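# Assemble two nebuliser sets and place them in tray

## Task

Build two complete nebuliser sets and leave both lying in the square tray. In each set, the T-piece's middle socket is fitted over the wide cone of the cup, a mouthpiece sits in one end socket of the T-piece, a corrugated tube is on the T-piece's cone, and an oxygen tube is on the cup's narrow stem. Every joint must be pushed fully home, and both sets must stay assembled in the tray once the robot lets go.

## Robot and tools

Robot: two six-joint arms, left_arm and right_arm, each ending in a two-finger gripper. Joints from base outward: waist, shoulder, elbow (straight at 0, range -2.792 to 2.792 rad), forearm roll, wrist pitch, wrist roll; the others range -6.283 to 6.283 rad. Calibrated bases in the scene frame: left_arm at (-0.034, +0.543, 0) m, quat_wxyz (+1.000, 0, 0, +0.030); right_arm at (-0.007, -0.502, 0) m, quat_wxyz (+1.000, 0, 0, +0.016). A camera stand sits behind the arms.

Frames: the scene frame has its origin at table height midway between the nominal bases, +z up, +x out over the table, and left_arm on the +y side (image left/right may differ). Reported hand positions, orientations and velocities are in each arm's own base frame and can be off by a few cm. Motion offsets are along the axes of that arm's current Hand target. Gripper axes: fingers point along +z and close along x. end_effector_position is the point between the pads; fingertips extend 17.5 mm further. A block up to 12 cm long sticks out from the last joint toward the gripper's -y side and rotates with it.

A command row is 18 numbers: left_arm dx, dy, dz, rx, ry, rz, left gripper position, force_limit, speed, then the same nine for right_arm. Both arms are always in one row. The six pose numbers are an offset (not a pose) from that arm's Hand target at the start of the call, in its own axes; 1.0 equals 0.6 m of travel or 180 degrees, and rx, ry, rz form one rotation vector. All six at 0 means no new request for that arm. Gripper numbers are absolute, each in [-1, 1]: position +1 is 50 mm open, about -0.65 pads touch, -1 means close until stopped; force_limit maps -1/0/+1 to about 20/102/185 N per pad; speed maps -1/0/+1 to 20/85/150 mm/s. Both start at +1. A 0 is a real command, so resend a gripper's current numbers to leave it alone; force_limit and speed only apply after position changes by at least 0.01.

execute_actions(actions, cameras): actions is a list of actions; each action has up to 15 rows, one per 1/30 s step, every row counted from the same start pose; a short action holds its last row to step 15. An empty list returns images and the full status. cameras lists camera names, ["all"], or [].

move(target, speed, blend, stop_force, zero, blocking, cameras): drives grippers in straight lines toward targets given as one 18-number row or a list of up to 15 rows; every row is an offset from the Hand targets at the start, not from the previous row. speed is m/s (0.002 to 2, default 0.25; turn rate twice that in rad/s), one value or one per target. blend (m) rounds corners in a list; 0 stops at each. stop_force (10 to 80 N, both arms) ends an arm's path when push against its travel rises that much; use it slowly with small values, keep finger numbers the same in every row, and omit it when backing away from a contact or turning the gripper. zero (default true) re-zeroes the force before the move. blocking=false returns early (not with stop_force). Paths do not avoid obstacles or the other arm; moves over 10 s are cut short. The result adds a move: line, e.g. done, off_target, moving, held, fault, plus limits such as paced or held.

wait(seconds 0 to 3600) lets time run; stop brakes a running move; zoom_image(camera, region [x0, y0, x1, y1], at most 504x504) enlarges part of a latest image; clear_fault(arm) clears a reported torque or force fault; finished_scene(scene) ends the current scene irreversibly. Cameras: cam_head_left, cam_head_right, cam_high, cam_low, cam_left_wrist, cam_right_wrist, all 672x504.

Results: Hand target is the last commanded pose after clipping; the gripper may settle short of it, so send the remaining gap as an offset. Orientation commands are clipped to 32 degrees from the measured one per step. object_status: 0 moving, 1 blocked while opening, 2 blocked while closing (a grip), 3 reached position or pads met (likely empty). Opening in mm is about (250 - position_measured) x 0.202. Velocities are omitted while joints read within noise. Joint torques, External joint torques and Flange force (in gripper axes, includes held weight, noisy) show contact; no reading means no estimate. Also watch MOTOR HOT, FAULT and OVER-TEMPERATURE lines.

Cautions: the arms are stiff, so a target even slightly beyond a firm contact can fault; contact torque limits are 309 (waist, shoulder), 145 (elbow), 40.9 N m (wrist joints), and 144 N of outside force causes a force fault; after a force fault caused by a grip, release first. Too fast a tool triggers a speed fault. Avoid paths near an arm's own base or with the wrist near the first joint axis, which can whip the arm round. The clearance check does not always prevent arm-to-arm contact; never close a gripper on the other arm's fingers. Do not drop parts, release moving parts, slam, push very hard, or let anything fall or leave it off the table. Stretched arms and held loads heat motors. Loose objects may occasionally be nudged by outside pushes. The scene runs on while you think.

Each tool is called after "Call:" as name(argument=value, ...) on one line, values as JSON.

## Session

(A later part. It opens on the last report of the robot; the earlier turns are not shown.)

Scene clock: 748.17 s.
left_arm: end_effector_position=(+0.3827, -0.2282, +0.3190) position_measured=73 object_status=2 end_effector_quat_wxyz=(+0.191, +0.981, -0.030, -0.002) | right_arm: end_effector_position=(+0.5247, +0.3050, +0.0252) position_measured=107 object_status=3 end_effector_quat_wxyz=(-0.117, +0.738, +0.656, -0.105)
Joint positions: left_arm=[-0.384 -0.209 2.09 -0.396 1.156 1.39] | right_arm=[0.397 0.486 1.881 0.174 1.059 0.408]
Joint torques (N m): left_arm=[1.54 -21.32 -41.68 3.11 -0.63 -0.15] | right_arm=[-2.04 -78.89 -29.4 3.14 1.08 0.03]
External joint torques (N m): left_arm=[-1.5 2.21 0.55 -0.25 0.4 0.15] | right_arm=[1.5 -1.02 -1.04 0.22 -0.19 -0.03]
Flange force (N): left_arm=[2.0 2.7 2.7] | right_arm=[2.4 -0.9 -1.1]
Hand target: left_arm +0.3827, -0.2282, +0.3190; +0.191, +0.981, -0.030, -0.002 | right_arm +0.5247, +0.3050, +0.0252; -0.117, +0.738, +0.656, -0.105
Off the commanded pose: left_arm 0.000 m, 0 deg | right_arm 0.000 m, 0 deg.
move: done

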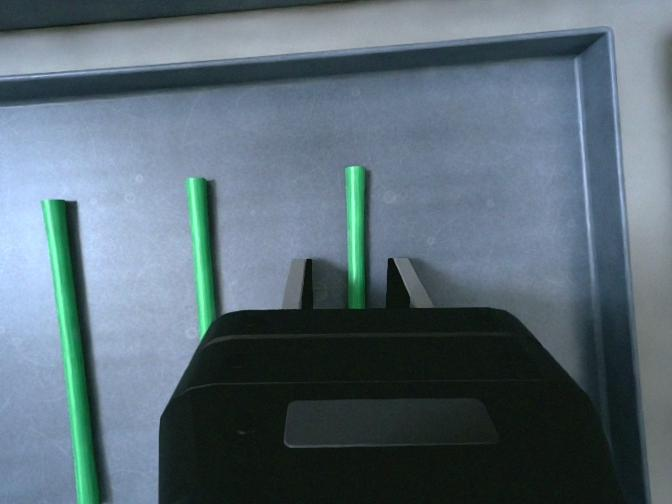

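Call:
move(target=[0,0,0,0,0,0,-1,0.8,-0.6,0.006,0,0.0015,0,0,0,0.3,0.5,-0.8], speed=0.05)

Call:
move(target=[0,0,0,0,0,0,-1,0.8,-0.6,0,0,0,0,0,0,-1,0,-0.8])

Call:
move(target=[0,0,0,0,0,0,-1,0.8,-0.6,0,-0.05,-0.15,0,0,0,-1,0,-0.8], speed=0.1, cameras=["cam_right_wrist","cam_low"])

Call:
zoom_image(camera="cam_low", region=[190, 240, 280, 330])

Scene clock: 752.50 s.
left_arm: end_effector_position=(+0.3827, -0.2282, +0.3190) position_measured=73 object_status=2 end_effector_quat_wxyz=(+0.191, +0.981, -0.030, -0.002) | right_arm: end_effector_position=(+0.5248, +0.3086, +0.0243) position_measured=107 object_status=3 end_effector_quat_wxyz=(-0.117, +0.738, +0.656, -0.105)
Joint positions: left_arm=[-0.384 -0.209 2.09 -0.396 1.156 1.39] | right_arm=[0.402 0.489 1.878 0.175 1.058 0.412]
Joint torques (N m): left_arm=[1.66 -21.15 -41.59 3.14 -0.65 -0.14] | right_arm=[-2.1 -79.34 -29.35 3.11 1.12 0.03]
External joint torques (N m): left_arm=[-1.74 2.03 0.52 -0.3 0.43 0.14] | right_arm=[1.96 -0.8 -0.89 0.24 -0.21 -0.02]
Flange force (N): left_arm=[1.6 3.2 2.7] | right_arm=[3.0 -1.2 -0.7]
Hand target: left_arm +0.3827, -0.2282, +0.3190; +0.191, +0.981, -0.030, -0.002 | right_arm +0.5248, +0.3086, +0.0243; -0.117, +0.738, +0.656, -0.105
Off the commanded pose: left_arm 0.000 m, 0 deg | right_arm 0.000 m, 0 deg.
move: done

Scene clock: 753.50 s.
left_arm: end_effector_position=(+0.3827, -0.2282, +0.3190) position_measured=73 object_status=2 end_effector_quat_wxyz=(+0.191, +0.981, -0.030, -0.002) | right_arm: end_effector_position=(+0.5249, +0.3086, +0.0243) position_measured=234 object_status=2 end_effector_quat_wxyz=(-0.117, +0.738, +0.656, -0.105)
Joint positions: left_arm=[-0.384 -0.209 2.09 -0.396 1.156 1.39] | right_arm=[0.402 0.489 1.878 0.175 1.058 0.412]
Joint torques (N m): left_arm=[1.61 -21.27 -41.66 3.16 -0.62 -0.14] | right_arm=[-2.34 -74.77 -27.94 2.87 -0.05 -0.02]
External joint torques (N m): left_arm=[-1.75 2.04 0.4 -0.31 0.4 0.14] | right_arm=[2.19 -5.75 -2.38 0.49 0.96 0.02]
Flange force (N): left_arm=[1.7 3.3 2.7] | right_arm=[2.2 -5.4 -8.2]
Hand target: left_arm +0.3827, -0.2282, +0.3190; +0.191, +0.981, -0.030, -0.002 | right_arm +0.5248, +0.3086, +0.0243; -0.117, +0.738, +0.656, -0.105
Off the commanded pose: left_arm 0.000 m, 0 deg | right_arm 0.000 m, 0 deg.
move: done

Scene clock: 754.77 s.
left_arm: end_effector_position=(+0.3827, -0.2282, +0.3190) position_measured=73 object_status=2 end_effector_quat_wxyz=(+0.191, +0.981, -0.030, -0.002) | right_arm: end_effector_position=(+0.5242, +0.3089, +0.1191) position_measured=234 object_status=2 end_effector_quat_wxyz=(-0.117, +0.738, +0.656, -0.105)
Joint positions: left_arm=[-0.384 -0.209 2.09 -0.396 1.156 1.39] | right_arm=[0.403 0.384 1.823 0.163 1.216 0.442]
Joint torques (N m): left_arm=[1.74 -21.28 -41.63 3.12 -0.64 -0.15] | right_arm=[-2.15 -73.3 -33.8 3.64 1.07 0.01]
External joint torques (N m): left_arm=[-1.9 2.17 0.51 -0.27 0.42 0.15] | right_arm=[2.02 -1.15 -0.99 0.22 -0.18 -0.01]
Flange force (N): left_arm=[1.7 3.6 3.0] | right_arm=[2.9 -1.7 -1.1]
Hand target: left_arm +0.3827, -0.2282, +0.3190; +0.191, +0.981, -0.030, -0.002 | right_arm +0.5242, +0.3089, +0.1192; -0.117, +0.738, +0.656, -0.105
Off the commanded pose: left_arm 0.000 m, 0 deg | right_arm 0.000 m, 0 deg.
move: done
Images, in order (width x height): cam_low 672x504, cam_right_wrist 672x504.

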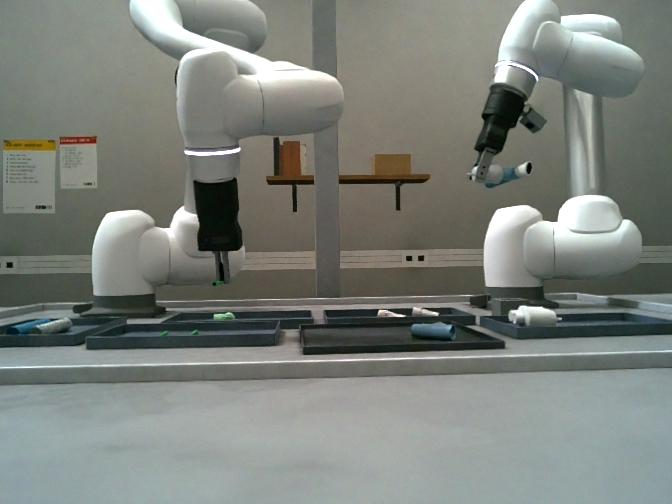

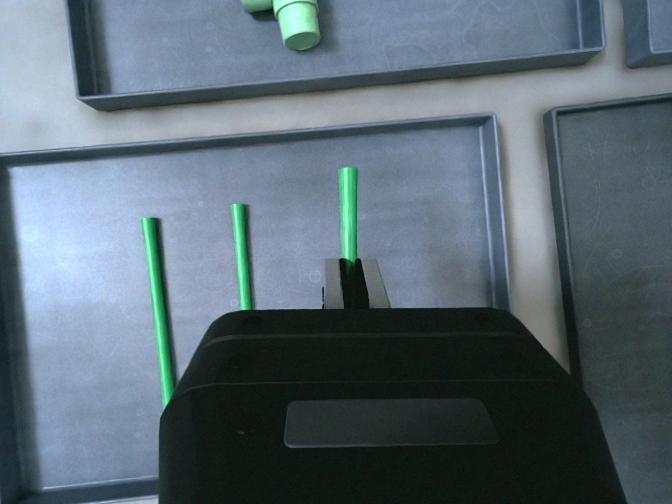

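Scaled by 5.600 from the camera's image (finer frame: 960x720).

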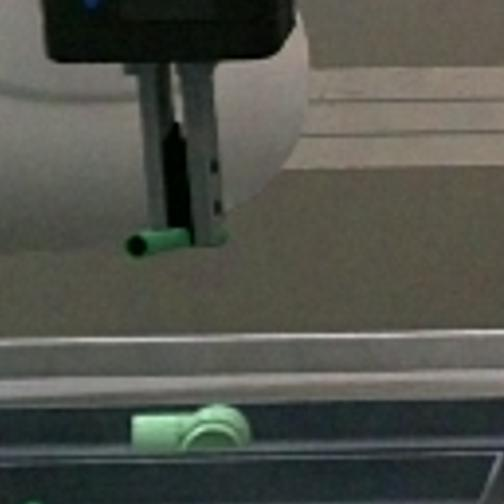

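Call:
move(target=[[0,0,0,0,0,0,-1,0.8,-0.6,0.1,-0.25,-0.25,0,0.05,0.15,-1,0,-0.8],[0,0.309,0.125,0,0,0,-1,0.8,-0.6,0.3135,-0.3657,-0.2518,0,0.1459,0.449,-1,0,-0.8]], speed=0.25, blend=0.03, cameras=["cam_head_left","cam_low","cam_right_wrist"])

Call:
zoom_image(camera="cam_right_wrist", region=[260, 0, 460, 280])

Call:
zoom_image(camera="cam_low", region=[320, 110, 460, 230])

Scene clock: 773.80 s.
left_arm: end_effector_position=(+0.3707, -0.4278, +0.3189) position_measured=73 object_status=2 end_effector_quat_wxyz=(+0.191, +0.981, -0.030, -0.002) | right_arm: end_effector_position=(+0.3857, +0.5151, +0.3306) position_measured=234 object_status=2 end_effector_quat_wxyz=(-0.155, +0.988, -0.015, +0.002)
Joint positions: left_arm=[-0.775 -0.059 1.964 -0.337 1 1.007] | right_arm=[0.778 0.061 1.808 0.247 1.057 2.28]
Joint torques (N m): left_arm=[1.54 -37.22 -41.65 3.4 -1.04 -0.15] | right_arm=[-2.36 -46.83 -41.44 4.45 -0.48 -0.02]
External joint torques (N m): left_arm=[-1.7 2.69 0.59 -0.3 0.44 0.15] | right_arm=[2.46 -2.51 -1.41 0.26 -0.16 0.02]
Flange force (N): left_arm=[1.0 3.2 3.2] | right_arm=[-4.1 -2.5 -2.1]
Hand target: left_arm +0.3707, -0.4278, +0.3189; +0.191, +0.981, -0.030, -0.002 | right_arm +0.3857, +0.5151, +0.3304; -0.155, +0.988, -0.015, +0.002
Off the commanded pose: left_arm 0.000 m, 0 deg | right_arm 0.000 m, 0 deg.
move: done

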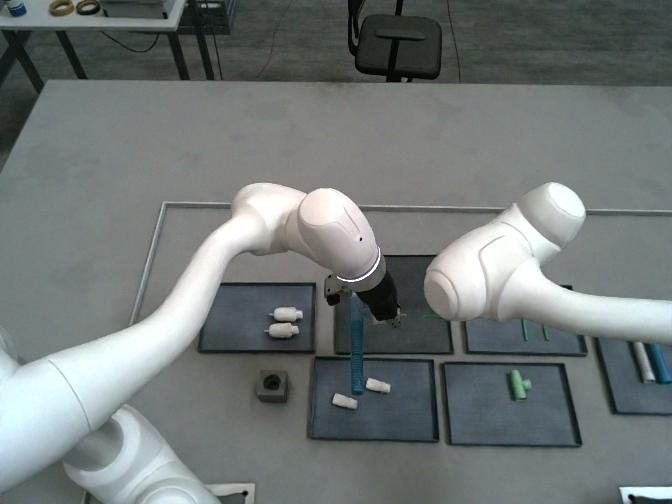

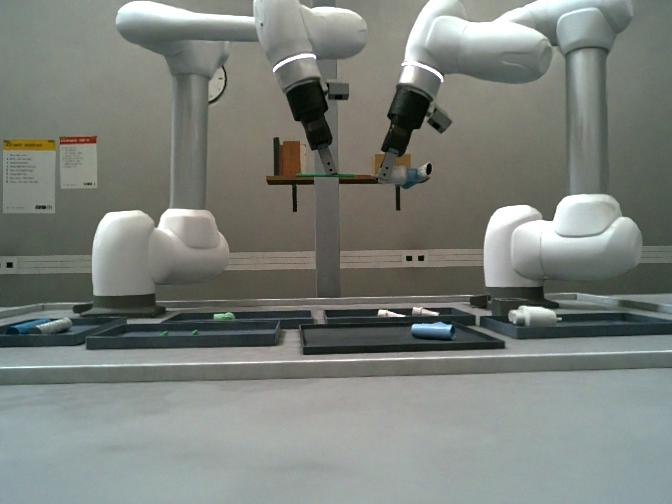

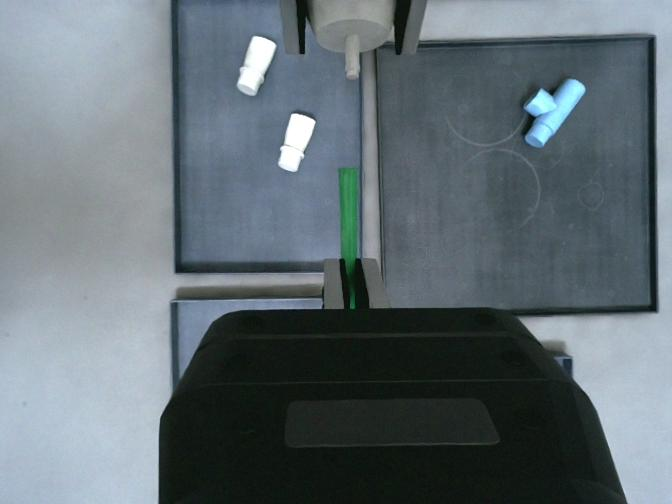

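Scaled by 1.800 from the camera's image (finer frame: 960x720).

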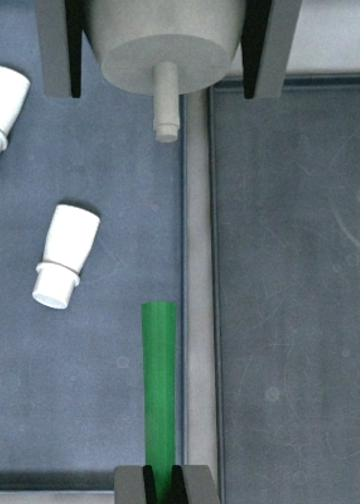

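Scaled by 3.600 from the camera's image (finer frame: 960x720).

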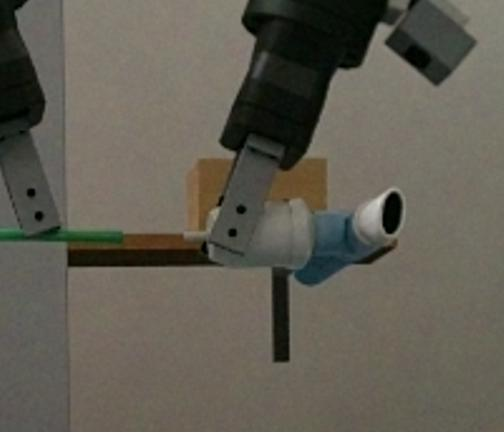

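Call:
move(target=[0,0,0,-0.011,0,0,-1,0.8,-0.6,0,-0.0359,0.0094,0,0.0027,0.0085,-1,0,-0.8], speed=0.08, cameras=["cam_low","cam_right_wrist"])

Call:
zoom_image(camera="cam_right_wrist", region=[300, 60, 400, 280])

Call:
zoom_image(camera="cam_low", region=[340, 150, 420, 210])

Scene clock: 785.20 s.
left_arm: end_effector_position=(+0.3707, -0.4278, +0.3189) position_measured=73 object_status=2 end_effector_quat_wxyz=(+0.208, +0.978, -0.030, -0.003) | right_arm: end_effector_position=(+0.3864, +0.5373, +0.3317) position_measured=234 object_status=2 end_effector_quat_wxyz=(-0.155, +0.987, -0.029, +0.004)
Joint positions: left_arm=[-0.76 -0.066 1.978 -0.378 0.98 1.045] | right_arm=[0.807 0.085 1.78 0.233 1.049 2.343]
Joint torques (N m): left_arm=[1.72 -36.55 -41.57 3.21 -1.04 -0.16] | right_arm=[-2.07 -50.86 -41.52 4.51 -0.57 0.02]
External joint torques (N m): left_arm=[-1.81 2.9 0.67 -0.26 0.44 0.16] | right_arm=[2.17 -0.88 -1.25 0.17 -0.11 -0.02]
Flange force (N): left_arm=[1.1 3.2 3.7] | right_arm=[-2.3 -3.4 -0.8]
Hand target: left_arm +0.3707, -0.4278, +0.3189; +0.208, +0.978, -0.030, -0.003 | right_arm +0.3864, +0.5374, +0.3317; -0.155, +0.987, -0.029, +0.004
Off the commanded pose: left_arm 0.000 m, 0 deg | right_arm 0.000 m, 0 deg.
move: done

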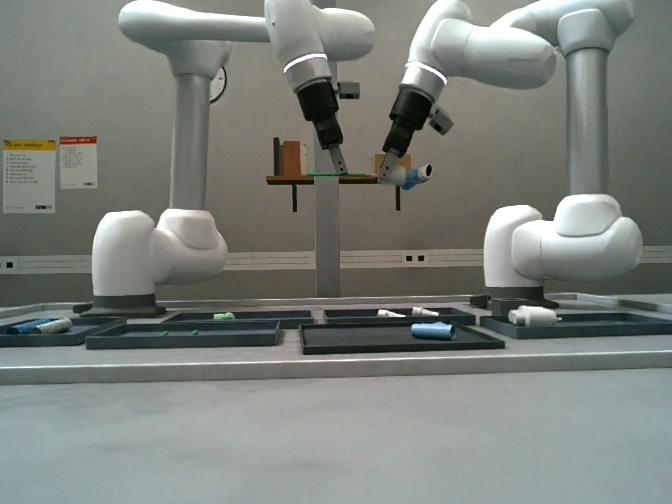

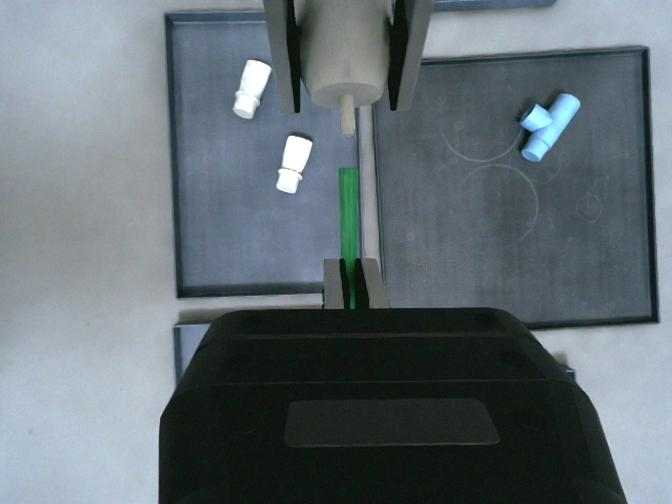

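Scaled by 2.291 from the camera's image (finer frame: 960x720).

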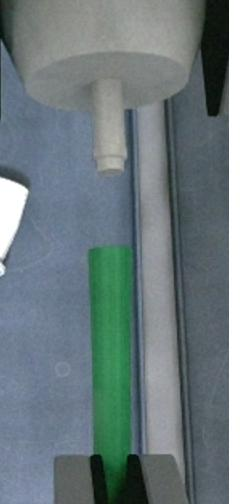

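Scaled by 6.300 from the camera's image (finer frame: 960x720).

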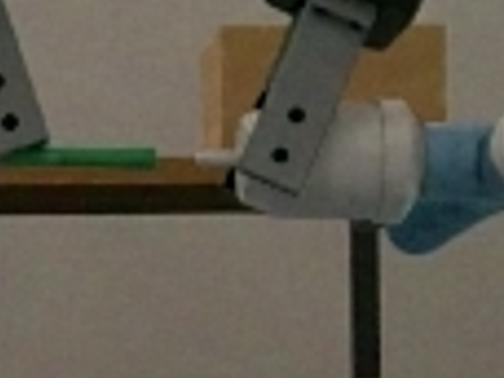

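Call:
move(target=[0,0,0,0,0,0,-1,0.8,-0.6,0,-0.0428,0.0139,0,0,0,-1,0,-0.8], speed=0.015, stop_force=20, cameras=["cam_low","cam_right_wrist"])

Scene clock: 809.90 s.
left_arm: end_effector_position=(+0.3706, -0.4278, +0.3189) position_measured=73 object_status=2 end_effector_quat_wxyz=(+0.208, +0.978, -0.030, -0.003) | right_arm: end_effector_position=(+0.3880, +0.5643, +0.3316) position_measured=234 object_status=2 end_effector_quat_wxyz=(-0.155, +0.987, -0.029, +0.004)
Joint positions: left_arm=[-0.76 -0.066 1.978 -0.378 0.98 1.045] | right_arm=[0.836 0.119 1.742 0.225 1.046 2.375]
Joint torques (N m): left_arm=[-2.81 -34.87 -44.43 1.15 -2.29 -0.2] | right_arm=[1.53 -53.21 -45.91 6.31 -3.12 0.08]
External joint torques (N m): left_arm=[2.72 1.29 3.47 1.82 1.68 0.2] | right_arm=[-1.48 -1.96 3.1 -1.65 2.42 -0.08]
Flange force (N): left_arm=[1.3 -6.9 -1.2] | right_arm=[-2.6 7.5 -3.8]
Hand target: left_arm +0.3707, -0.4278, +0.3189; +0.208, +0.978, -0.030, -0.003 | right_arm +0.3880, +0.5643, +0.3316; -0.155, +0.987, -0.029, +0.004
Off the commanded pose: left_arm 0.000 m, 0 deg | right_arm 0.000 m, 0 deg.
move: done

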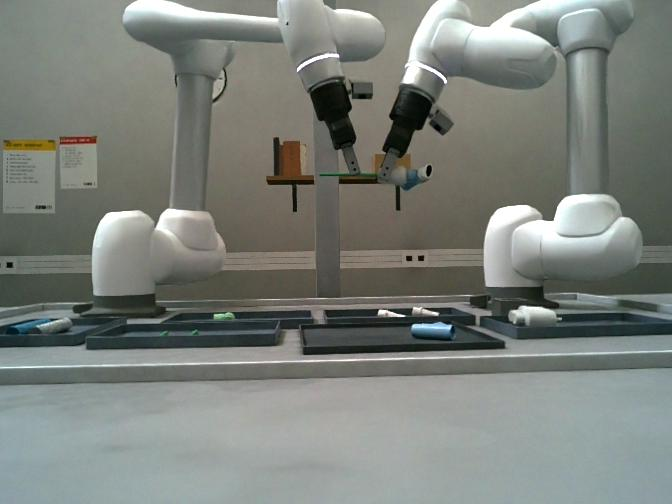

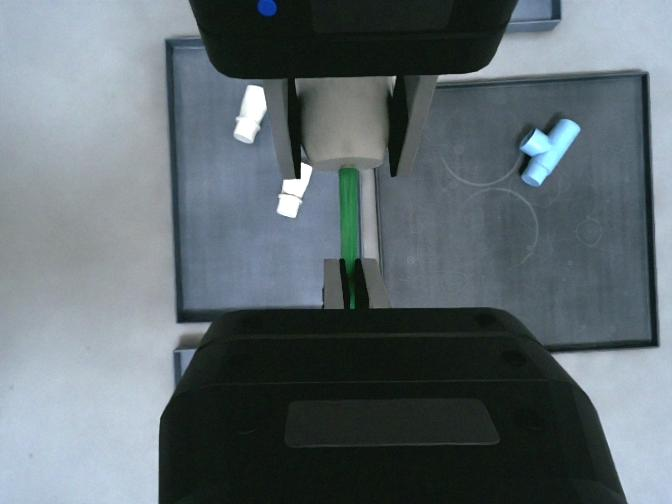

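Call:
zoom_image(camera="cam_right_wrist", region=[270, 60, 430, 280])

Call:
zoom_image(camera="cam_low", region=[300, 140, 450, 210])

Scaled by 2.291 from the camera's image (finer frame: 960x720).

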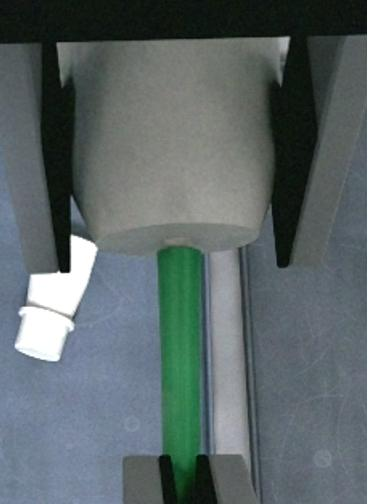

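Scaled by 3.360 from the camera's image (finer frame: 960x720).

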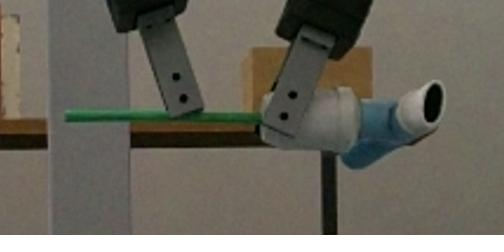

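Call:
move(target=[0,0,0,0,0,0,-1,0.8,-0.6,0,-0.0095,0.0031,0,0,0,-1,0,-0.8], speed=0.01, stop_force=25, cameras=["cam_right_wrist"])

Call:
zoom_image(camera="cam_right_wrist", region=[300, 130, 400, 280])

Scene clock: 816.03 s.
left_arm: end_effector_position=(+0.3707, -0.4278, +0.3189) position_measured=73 object_status=2 end_effector_quat_wxyz=(+0.208, +0.978, -0.030, -0.003) | right_arm: end_effector_position=(+0.3882, +0.5676, +0.3315) position_measured=234 object_status=2 end_effector_quat_wxyz=(-0.155, +0.987, -0.029, +0.004)
Joint positions: left_arm=[-0.76 -0.066 1.978 -0.378 0.98 1.045] | right_arm=[0.839 0.124 1.737 0.224 1.046 2.379]
Joint torques (N m): left_arm=[-15.28 -32.25 -54.71 -4.68 -6.82 -0.24] | right_arm=[13.54 -49.3 -55.52 11.88 -9.5 0.09]
External joint torques (N m): left_arm=[15.08 -1.65 13.74 7.64 6.22 0.24] | right_arm=[-13.72 -6.85 12.45 -7.19 8.78 -0.09]
Flange force (N): left_arm=[0.6 -36.9 -13.2] | right_arm=[-0.3 36.3 -15.5]
Hand target: left_arm +0.3707, -0.4278, +0.3189; +0.208, +0.978, -0.030, -0.003 | right_arm +0.3882, +0.5676, +0.3315; -0.155, +0.987, -0.029, +0.004 (not the last commanded pose)
Off the commanded pose: left_arm 0.000 m, 0 deg | right_arm 0.003 m, 0 deg.
move: contact (right_arm)

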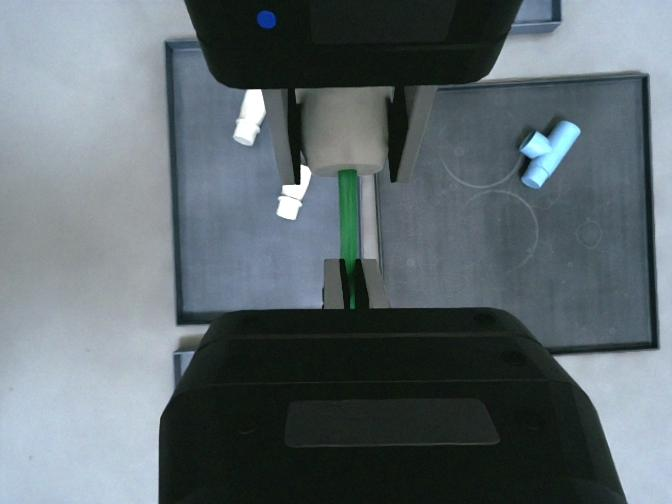

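Scaled by 3.360 from the camera's image (finer frame: 960x720).

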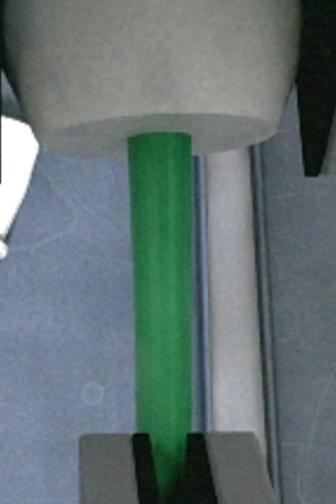

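Call:
move(target=[0,0,0,0,0,0,-1,0.8,-0.6,0,0.0024,-0.0008,0,0,0,-1,0,-0.8], speed=0.01, cameras=["cam_right_wrist"])

Call:
zoom_image(camera="cam_right_wrist", region=[300, 130, 400, 280])

Scene clock: 836.53 s.
left_arm: end_effector_position=(+0.3706, -0.4279, +0.3189) position_measured=73 object_status=2 end_effector_quat_wxyz=(+0.208, +0.978, -0.030, -0.003) | right_arm: end_effector_position=(+0.3881, +0.5662, +0.3316) position_measured=234 object_status=2 end_effector_quat_wxyz=(-0.155, +0.987, -0.029, +0.004)
Joint positions: left_arm=[-0.76 -0.066 1.978 -0.378 0.98 1.045] | right_arm=[0.838 0.122 1.739 0.225 1.046 2.377]
Joint torques (N m): left_arm=[-2.02 -34.52 -44.76 1.4 -2.64 -0.24] | right_arm=[2.49 -54.3 -45.52 6.54 -2.7 0.1]
External joint torques (N m): left_arm=[1.79 0.82 3.72 1.56 2.03 0.24] | right_arm=[-2.57 -1.54 2.56 -1.87 1.99 -0.1]
Flange force (N): left_arm=[-0.6 -6.4 -1.4] | right_arm=[-0.4 7.3 -3.6]
Hand target: left_arm +0.3707, -0.4278, +0.3189; +0.208, +0.978, -0.030, -0.003 | right_arm +0.3881, +0.5661, +0.3315; -0.155, +0.987, -0.029, +0.004
Off the commanded pose: left_arm 0.000 m, 0 deg | right_arm 0.000 m, 0 deg.
move: done

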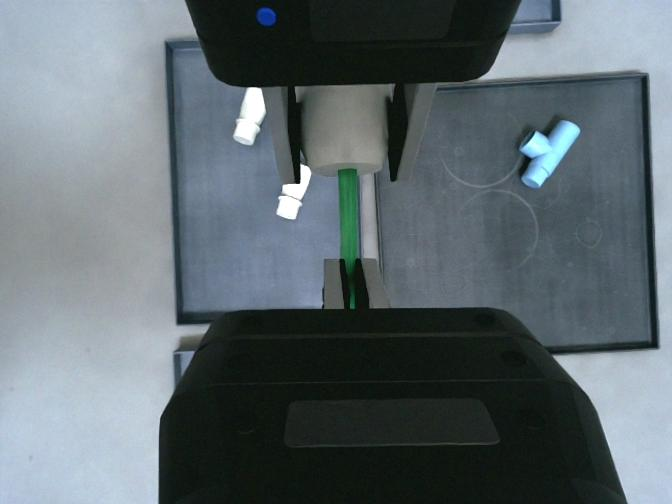

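Scaled by 3.360 from the camera's image (finer frame: 960x720).

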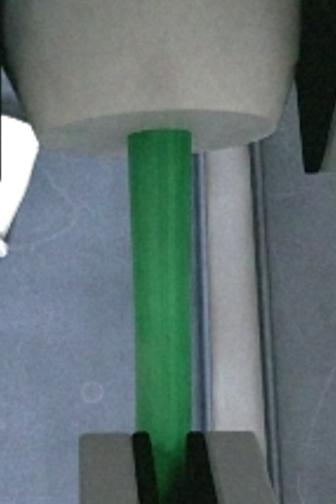

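Call:
move(target=[[0,0,0,0,0,0,-1,0.8,-0.6,0,0,0,0,0,0,-0.2,0,-0.8],[0,0,0,0,0,0,-1,0.8,-0.6,0,0,-0.17,0,0,0,-0.2,0,-0.8],[0,0,0,0,0,0,-1,0.8,-0.6,0,0.238,-0.28,0,0,0,-0.2,0,-0.8]], speed=[0.05,0.15,0.25], blend=[0,0.02,0], cameras=["all"])

Scene clock: 843.80 s.
left_arm: end_effector_position=(+0.3707, -0.4278, +0.3189) position_measured=73 object_status=2 end_effector_quat_wxyz=(+0.208, +0.978, -0.030, -0.003) | right_arm: end_effector_position=(+0.3774, +0.3790, +0.4476) position_measured=182 object_status=3 end_effector_quat_wxyz=(-0.155, +0.987, -0.029, +0.004)
Joint positions: left_arm=[-0.76 -0.066 1.978 -0.378 0.98 1.045] | right_arm=[0.588 -0.14 1.787 0.257 1.313 2.174]
Joint torques (N m): left_arm=[1.79 -36.52 -41.68 3.22 -1.02 -0.15] | right_arm=[-2.12 -27.88 -42.92 4.76 -0.41 0.07]
External joint torques (N m): left_arm=[-1.76 2.35 0.71 -0.25 0.42 0.15] | right_arm=[1.79 -0.84 -1.21 0.21 -0.15 -0.07]
Flange force (N): left_arm=[0.4 2.8 3.2] | right_arm=[-1.9 -3.6 -0.8]
Hand target: left_arm +0.3707, -0.4278, +0.3189; +0.208, +0.978, -0.030, -0.003 | right_arm +0.3774, +0.3789, +0.4476; -0.155, +0.987, -0.029, +0.004
Off the commanded pose: left_arm 0.000 m, 0 deg | right_arm 0.000 m, 0 deg.
move: done

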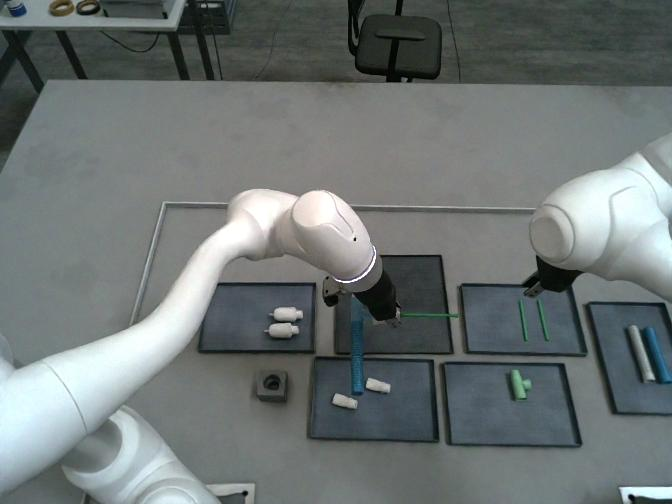

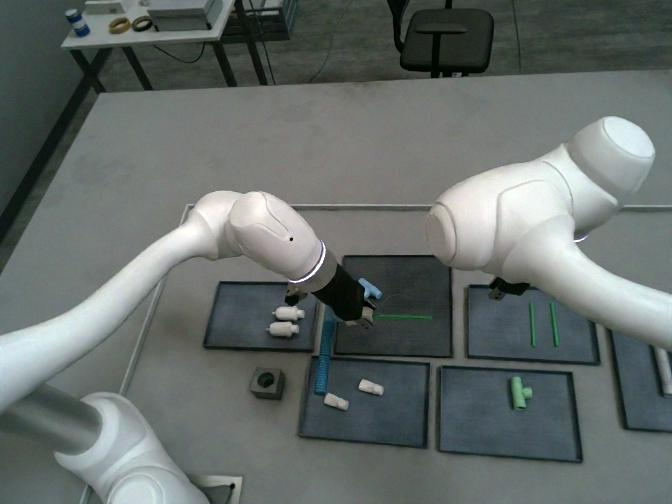

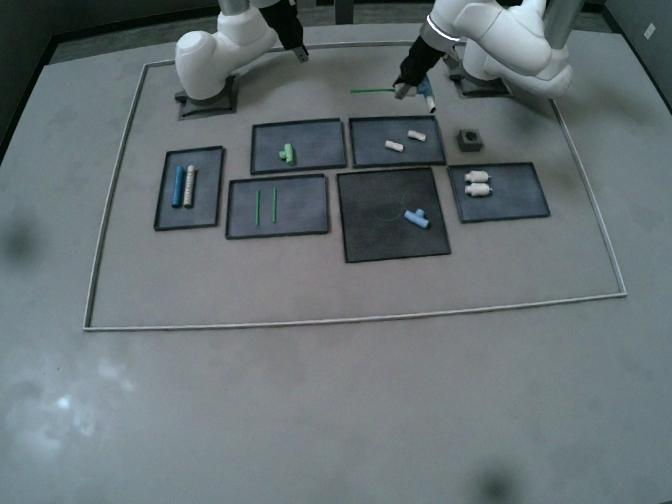

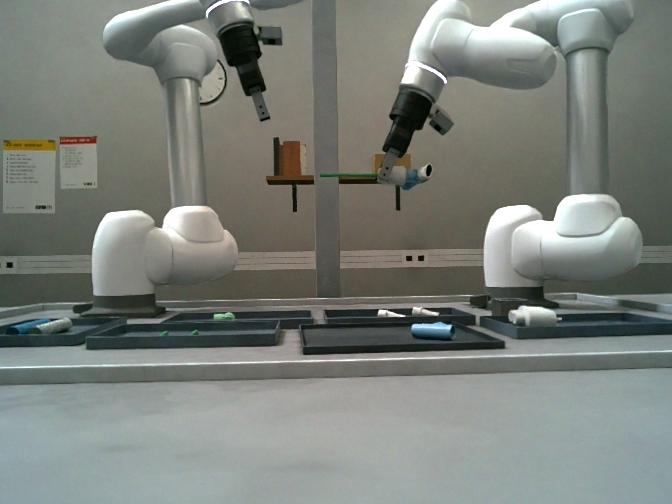

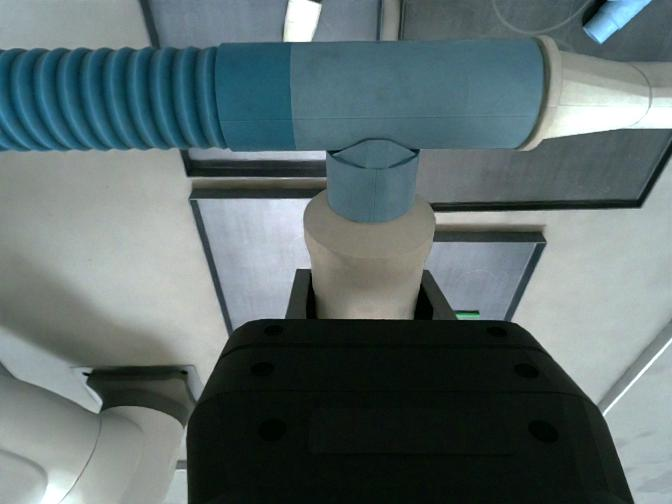

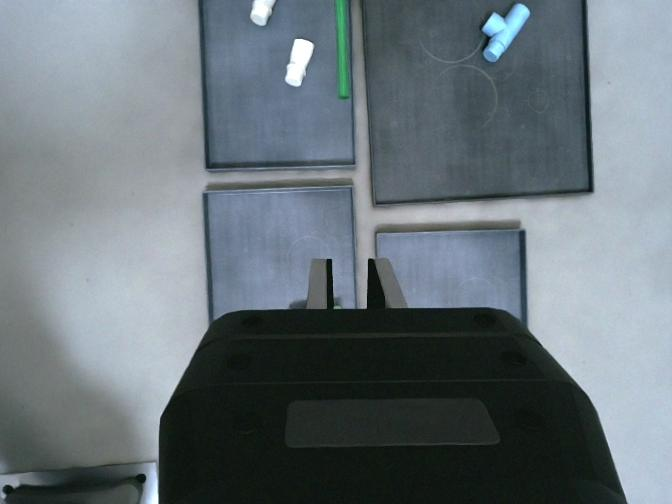

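Call:
move(target=[[0,-0.303,-0.137,0,0,0,-1,0.8,-0.6,0,0,0,0,0,0,-0.2,0,-0.8],[0,-0.303,-0.137,0,0,0,-1,0.8,-0.6,0.353,-0.232,0.425,-0.1,0,0,0,0,-0.8]], speed=[0.2,0.3], blend=[0.05,0], cameras=["cam_high","cam_right_wrist"])

Scene clock: 867.77 s.
left_arm: end_effector_position=(+0.3826, -0.2286, +0.3201) position_measured=73 object_status=2 end_effector_quat_wxyz=(+0.208, +0.978, -0.030, -0.003) | right_arm: end_effector_position=(+0.6008, +0.5770, +0.2473) position_measured=152 object_status=3 end_effector_quat_wxyz=(+0.001, +1.000, -0.029, -0.001)
Joint positions: left_arm=[-0.364 -0.211 2.097 -0.436 1.154 1.427] | right_arm=[0.724 0.5 1.359 -0.001 1.285 2.353]
Joint torques (N m): left_arm=[1.76 -20.97 -41.65 2.97 -0.61 -0.16] | right_arm=[-2.34 -92.13 -40.72 4.01 0.16 0.02]
External joint torques (N m): left_arm=[-1.93 2.34 0.64 -0.28 0.41 0.16] | right_arm=[1.86 -0.72 -1.3 0.21 -0.2 -0.02]
Flange force (N): left_arm=[1.9 3.4 3.5] | right_arm=[-0.3 -2.9 -1.5]
Hand target: left_arm +0.3826, -0.2286, +0.3201; +0.208, +0.978, -0.030, -0.003 | right_arm +0.6008, +0.5770, +0.2473; +0.001, +1.000, -0.029, -0.001
Off the commanded pose: left_arm 0.000 m, 0 deg | right_arm 0.000 m, 0 deg.
move: done

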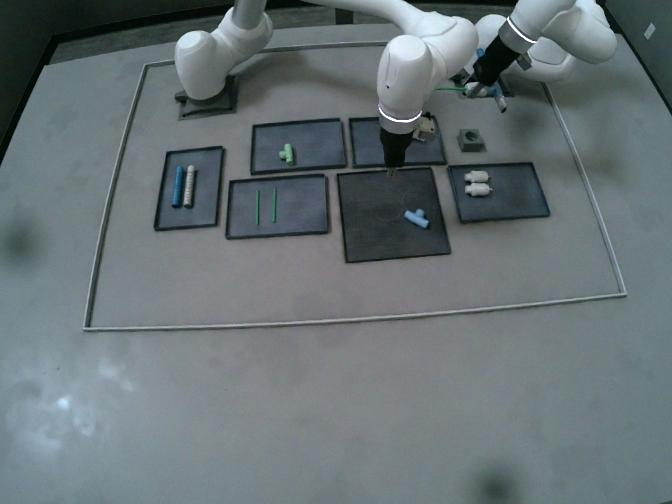

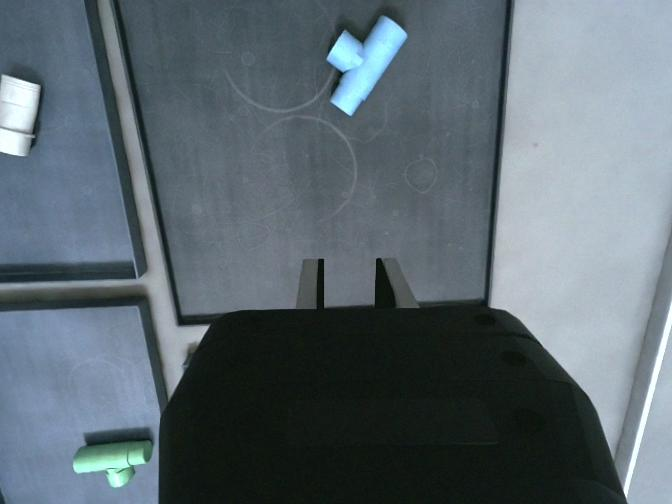

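Call:
zoom_image(camera="cam_right_wrist", region=[300, 0, 440, 130])

Scaled by 3.600 from the camera's image (finer frame: 960x720).

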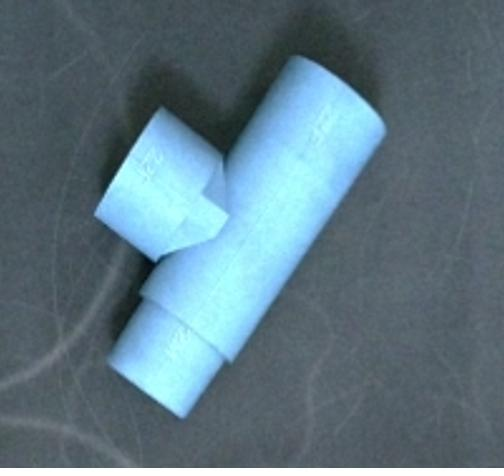

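Call:
move(target=[0,0,0,0,0,0,-1,0.8,-0.6,0.056,-0.182,0.195,0,0,-0.807,0.5,0,-0.8], speed=0.3, cameras=["cam_right_wrist"])

Scene clock: 893.77 s.
left_arm: end_effector_position=(+0.3826, -0.2286, +0.3201) position_measured=73 object_status=2 end_effector_quat_wxyz=(+0.208, +0.978, -0.030, -0.003) | right_arm: end_effector_position=(+0.6405, +0.6839, +0.1300) position_measured=78 object_status=3 end_effector_quat_wxyz=(+0.000, +0.326, +0.945, -0.001)
Joint positions: left_arm=[-0.364 -0.211 2.097 -0.436 1.154 1.427] | right_arm=[0.782 0.729 1.197 -0.001 1.218 -0.125]
Joint torques (N m): left_arm=[1.69 -21.01 -41.64 2.96 -0.62 -0.14] | right_arm=[-1.98 -111.24 -39.67 3.85 0.24 0]
External joint torques (N m): left_arm=[-1.84 2.41 0.73 -0.29 0.43 0.14] | right_arm=[1.85 -0.66 -1.34 0.23 -0.18 0]
Flange force (N): left_arm=[2.0 3.1 3.5] | right_arm=[1.7 2.8 -1.3]
Hand target: left_arm +0.3826, -0.2286, +0.3201; +0.208, +0.978, -0.030, -0.003 | right_arm +0.6405, +0.6838, +0.1300; +0.000, +0.326, +0.945, -0.001
Off the commanded pose: left_arm 0.000 m, 0 deg | right_arm 0.000 m, 0 deg.
move: done

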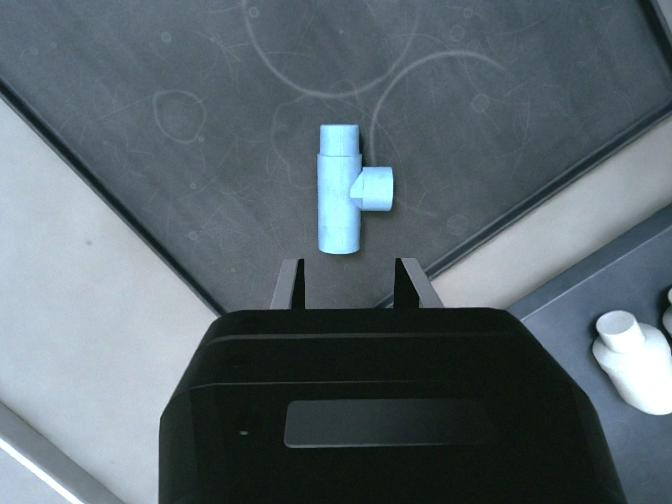

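Call:
move(target=[0,0,0,0,0,0,-1,0.8,-0.6,-0.005,0.0158,0.1167,0,0,0,0.5,0,-0.8], speed=0.2, cameras=["cam_right_wrist"])

Scene clock: 898.53 s.
left_arm: end_effector_position=(+0.3826, -0.2286, +0.3201) position_measured=73 object_status=2 end_effector_quat_wxyz=(+0.208, +0.978, -0.030, -0.003) | right_arm: end_effector_position=(+0.6485, +0.6891, +0.0599) position_measured=78 object_status=3 end_effector_quat_wxyz=(+0.000, +0.326, +0.945, -0.001)
Joint positions: left_arm=[-0.364 -0.211 2.097 -0.436 1.154 1.427] | right_arm=[0.779 0.791 1.22 -0.001 1.134 -0.127]
Joint torques (N m): left_arm=[1.82 -20.92 -41.66 2.94 -0.63 -0.14] | right_arm=[-2.4 -114.8 -37.62 3.75 0.22 -0.01]
External joint torques (N m): left_arm=[-1.99 2.15 0.67 -0.26 0.43 0.14] | right_arm=[1.62 -0.21 -1.94 0.18 -0.16 0.01]
Flange force (N): left_arm=[1.5 3.5 3.4] | right_arm=[1.2 5.3 -1.1]
Hand target: left_arm +0.3826, -0.2286, +0.3201; +0.208, +0.978, -0.030, -0.003 | right_arm +0.6486, +0.6892, +0.0600; +0.000, +0.326, +0.945, -0.001
Off the commanded pose: left_arm 0.000 m, 0 deg | right_arm 0.000 m, 0 deg.
move: done

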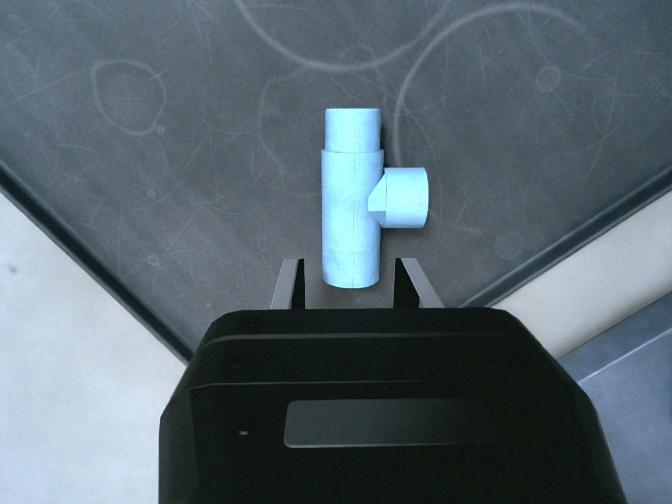

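Call:
move(target=[[0,0,0,0,0,0,-1,0.8,-0.6,0,0,0.0602,0,0,0,0.5,0,-0.8],[0,0,0,0,0,0,-1,0.8,-0.6,0,0,0.0602,0,0,0,-1,0.8,-0.6],[0,0,0,0,0,0,-1,0.8,-0.6,0,0,-0.3,0,0,0,-1,0.8,-0.6]], speed=[0.08,0.1,0.2], cameras=["cam_right_wrist"])

Scene clock: 905.93 s.
left_arm: end_effector_position=(+0.3826, -0.2286, +0.3201) position_measured=73 object_status=2 end_effector_quat_wxyz=(+0.208, +0.978, -0.030, -0.003) | right_arm: end_effector_position=(+0.6488, +0.6896, +0.2402) position_measured=135 object_status=2 end_effector_quat_wxyz=(+0.000, +0.326, +0.945, -0.001)
Joint positions: left_arm=[-0.364 -0.211 2.097 -0.436 1.154 1.427] | right_arm=[0.78 0.694 1.053 -0.001 1.397 -0.127]
Joint torques (N m): left_arm=[1.7 -21.01 -41.63 2.95 -0.61 -0.16] | right_arm=[-2.17 -110.45 -42.06 4.08 0.24 0.06]
External joint torques (N m): left_arm=[-1.64 2.15 0.61 -0.25 0.41 0.16] | right_arm=[1.54 -0.5 -0.92 0.2 -0.19 -0.06]
Flange force (N): left_arm=[1.8 2.8 3.0] | right_arm=[1.4 1.9 -1.0]
Hand target: left_arm +0.3826, -0.2286, +0.3201; +0.208, +0.978, -0.030, -0.003 | right_arm +0.6489, +0.6897, +0.2400; +0.000, +0.326, +0.945, -0.001
Off the commanded pose: left_arm 0.000 m, 0 deg | right_arm 0.000 m, 0 deg.
move: done

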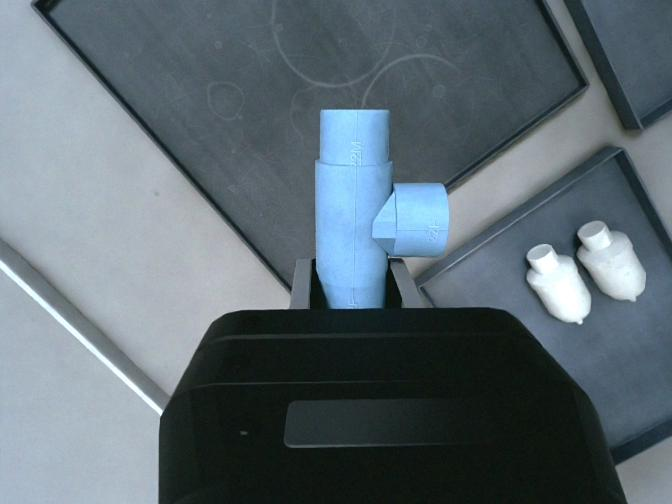

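Call:
move(target=[[0,0,0,0,0,0,-1,0.8,-0.6,-0.05,-0.777,-0.167,0,0,0,-1,0.8,-0.6],[0.398,0.155,0.380,0,0.0098,-0.0217,-1,0.8,-0.6,-0.05,-0.777,-0.167,0,0,0,-1,0.8,-0.6]], speed=0.25, blend=[0.03,0], cameras=["all"])

Scene clock: 924.47 s.
left_arm: end_effector_position=(+0.6116, -0.4204, +0.1514) position_measured=73 object_status=2 end_effector_quat_wxyz=(+0.208, +0.978, +0.006, +0.005) | right_arm: end_effector_position=(+0.3852, +0.3044, +0.3415) position_measured=135 object_status=2 end_effector_quat_wxyz=(+0.000, +0.326, +0.945, -0.001)
Joint positions: left_arm=[-0.512 0.358 1.815 -0.503 0.808 1.368] | right_arm=[0.599 -0.083 1.904 -0.001 1.323 -0.307]
Joint torques (N m): left_arm=[1.72 -72.59 -35.44 2.62 -0.69 -0.14] | right_arm=[-2.19 -32.28 -41 3.93 0.23 0.06]
External joint torques (N m): left_arm=[-1.89 0.53 0.18 -0.31 0.42 0.14] | right_arm=[1.97 -0.99 -1.25 0.27 -0.18 -0.06]
Flange force (N): left_arm=[-0.8 1.8 1.3] | right_arm=[3.6 1.4 -1.9]
Hand target: left_arm +0.6116, -0.4204, +0.1514; +0.208, +0.978, +0.006, +0.005 | right_arm +0.3852, +0.3044, +0.3415; +0.000, +0.326, +0.945, -0.001
Off the commanded pose: left_arm 0.000 m, 0 deg | right_arm 0.000 m, 0 deg.
move: done

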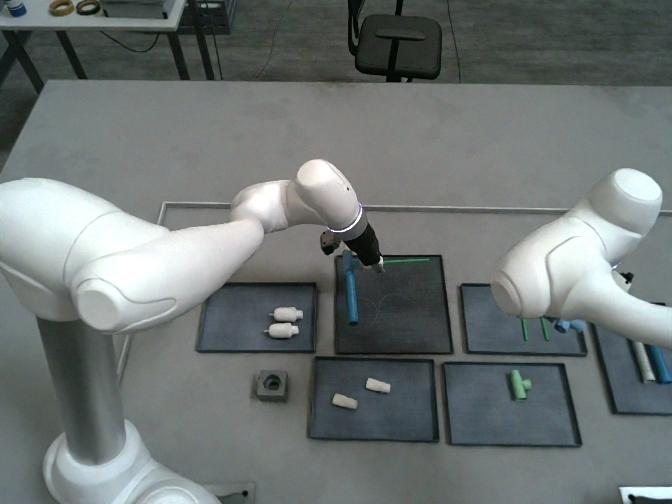

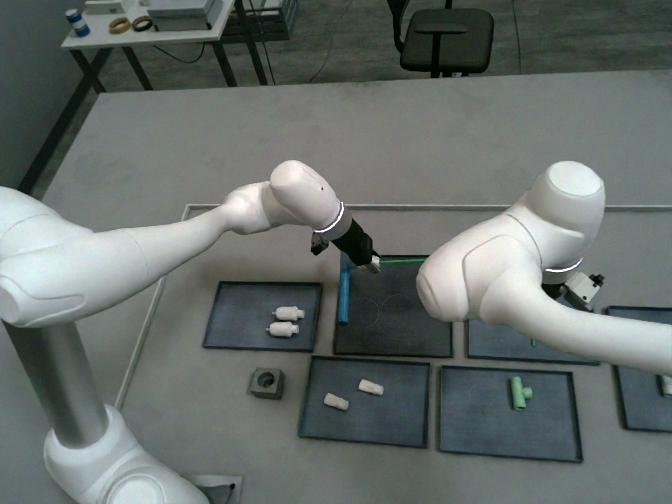

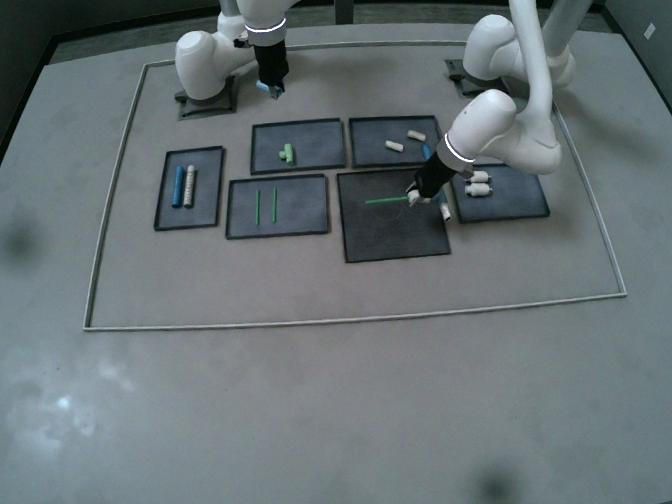

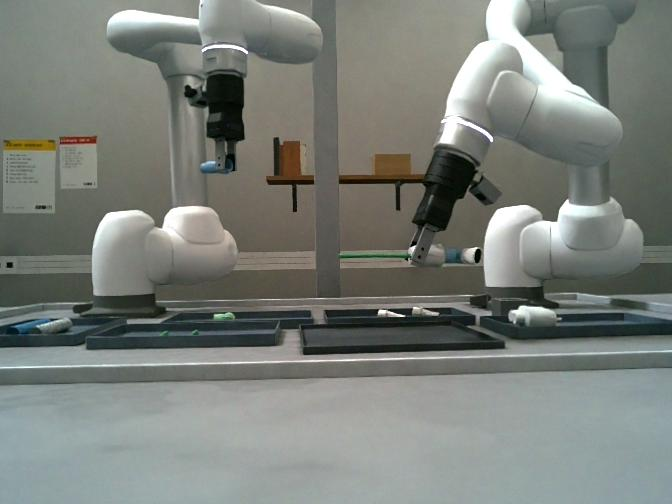

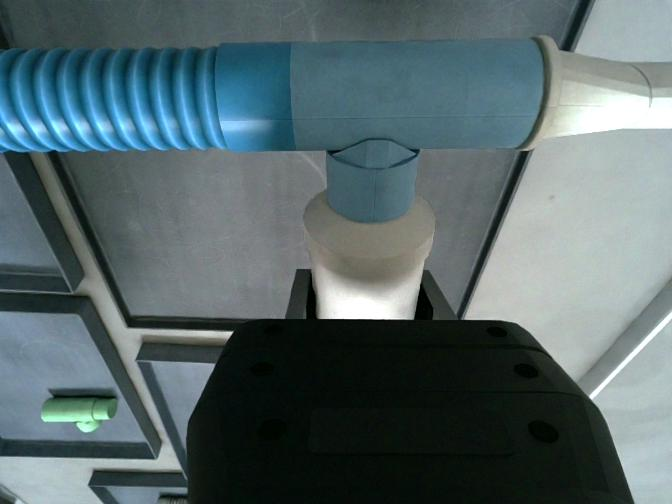

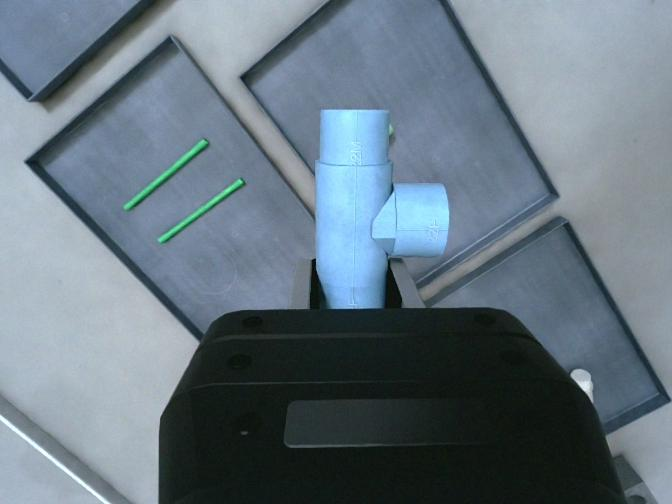

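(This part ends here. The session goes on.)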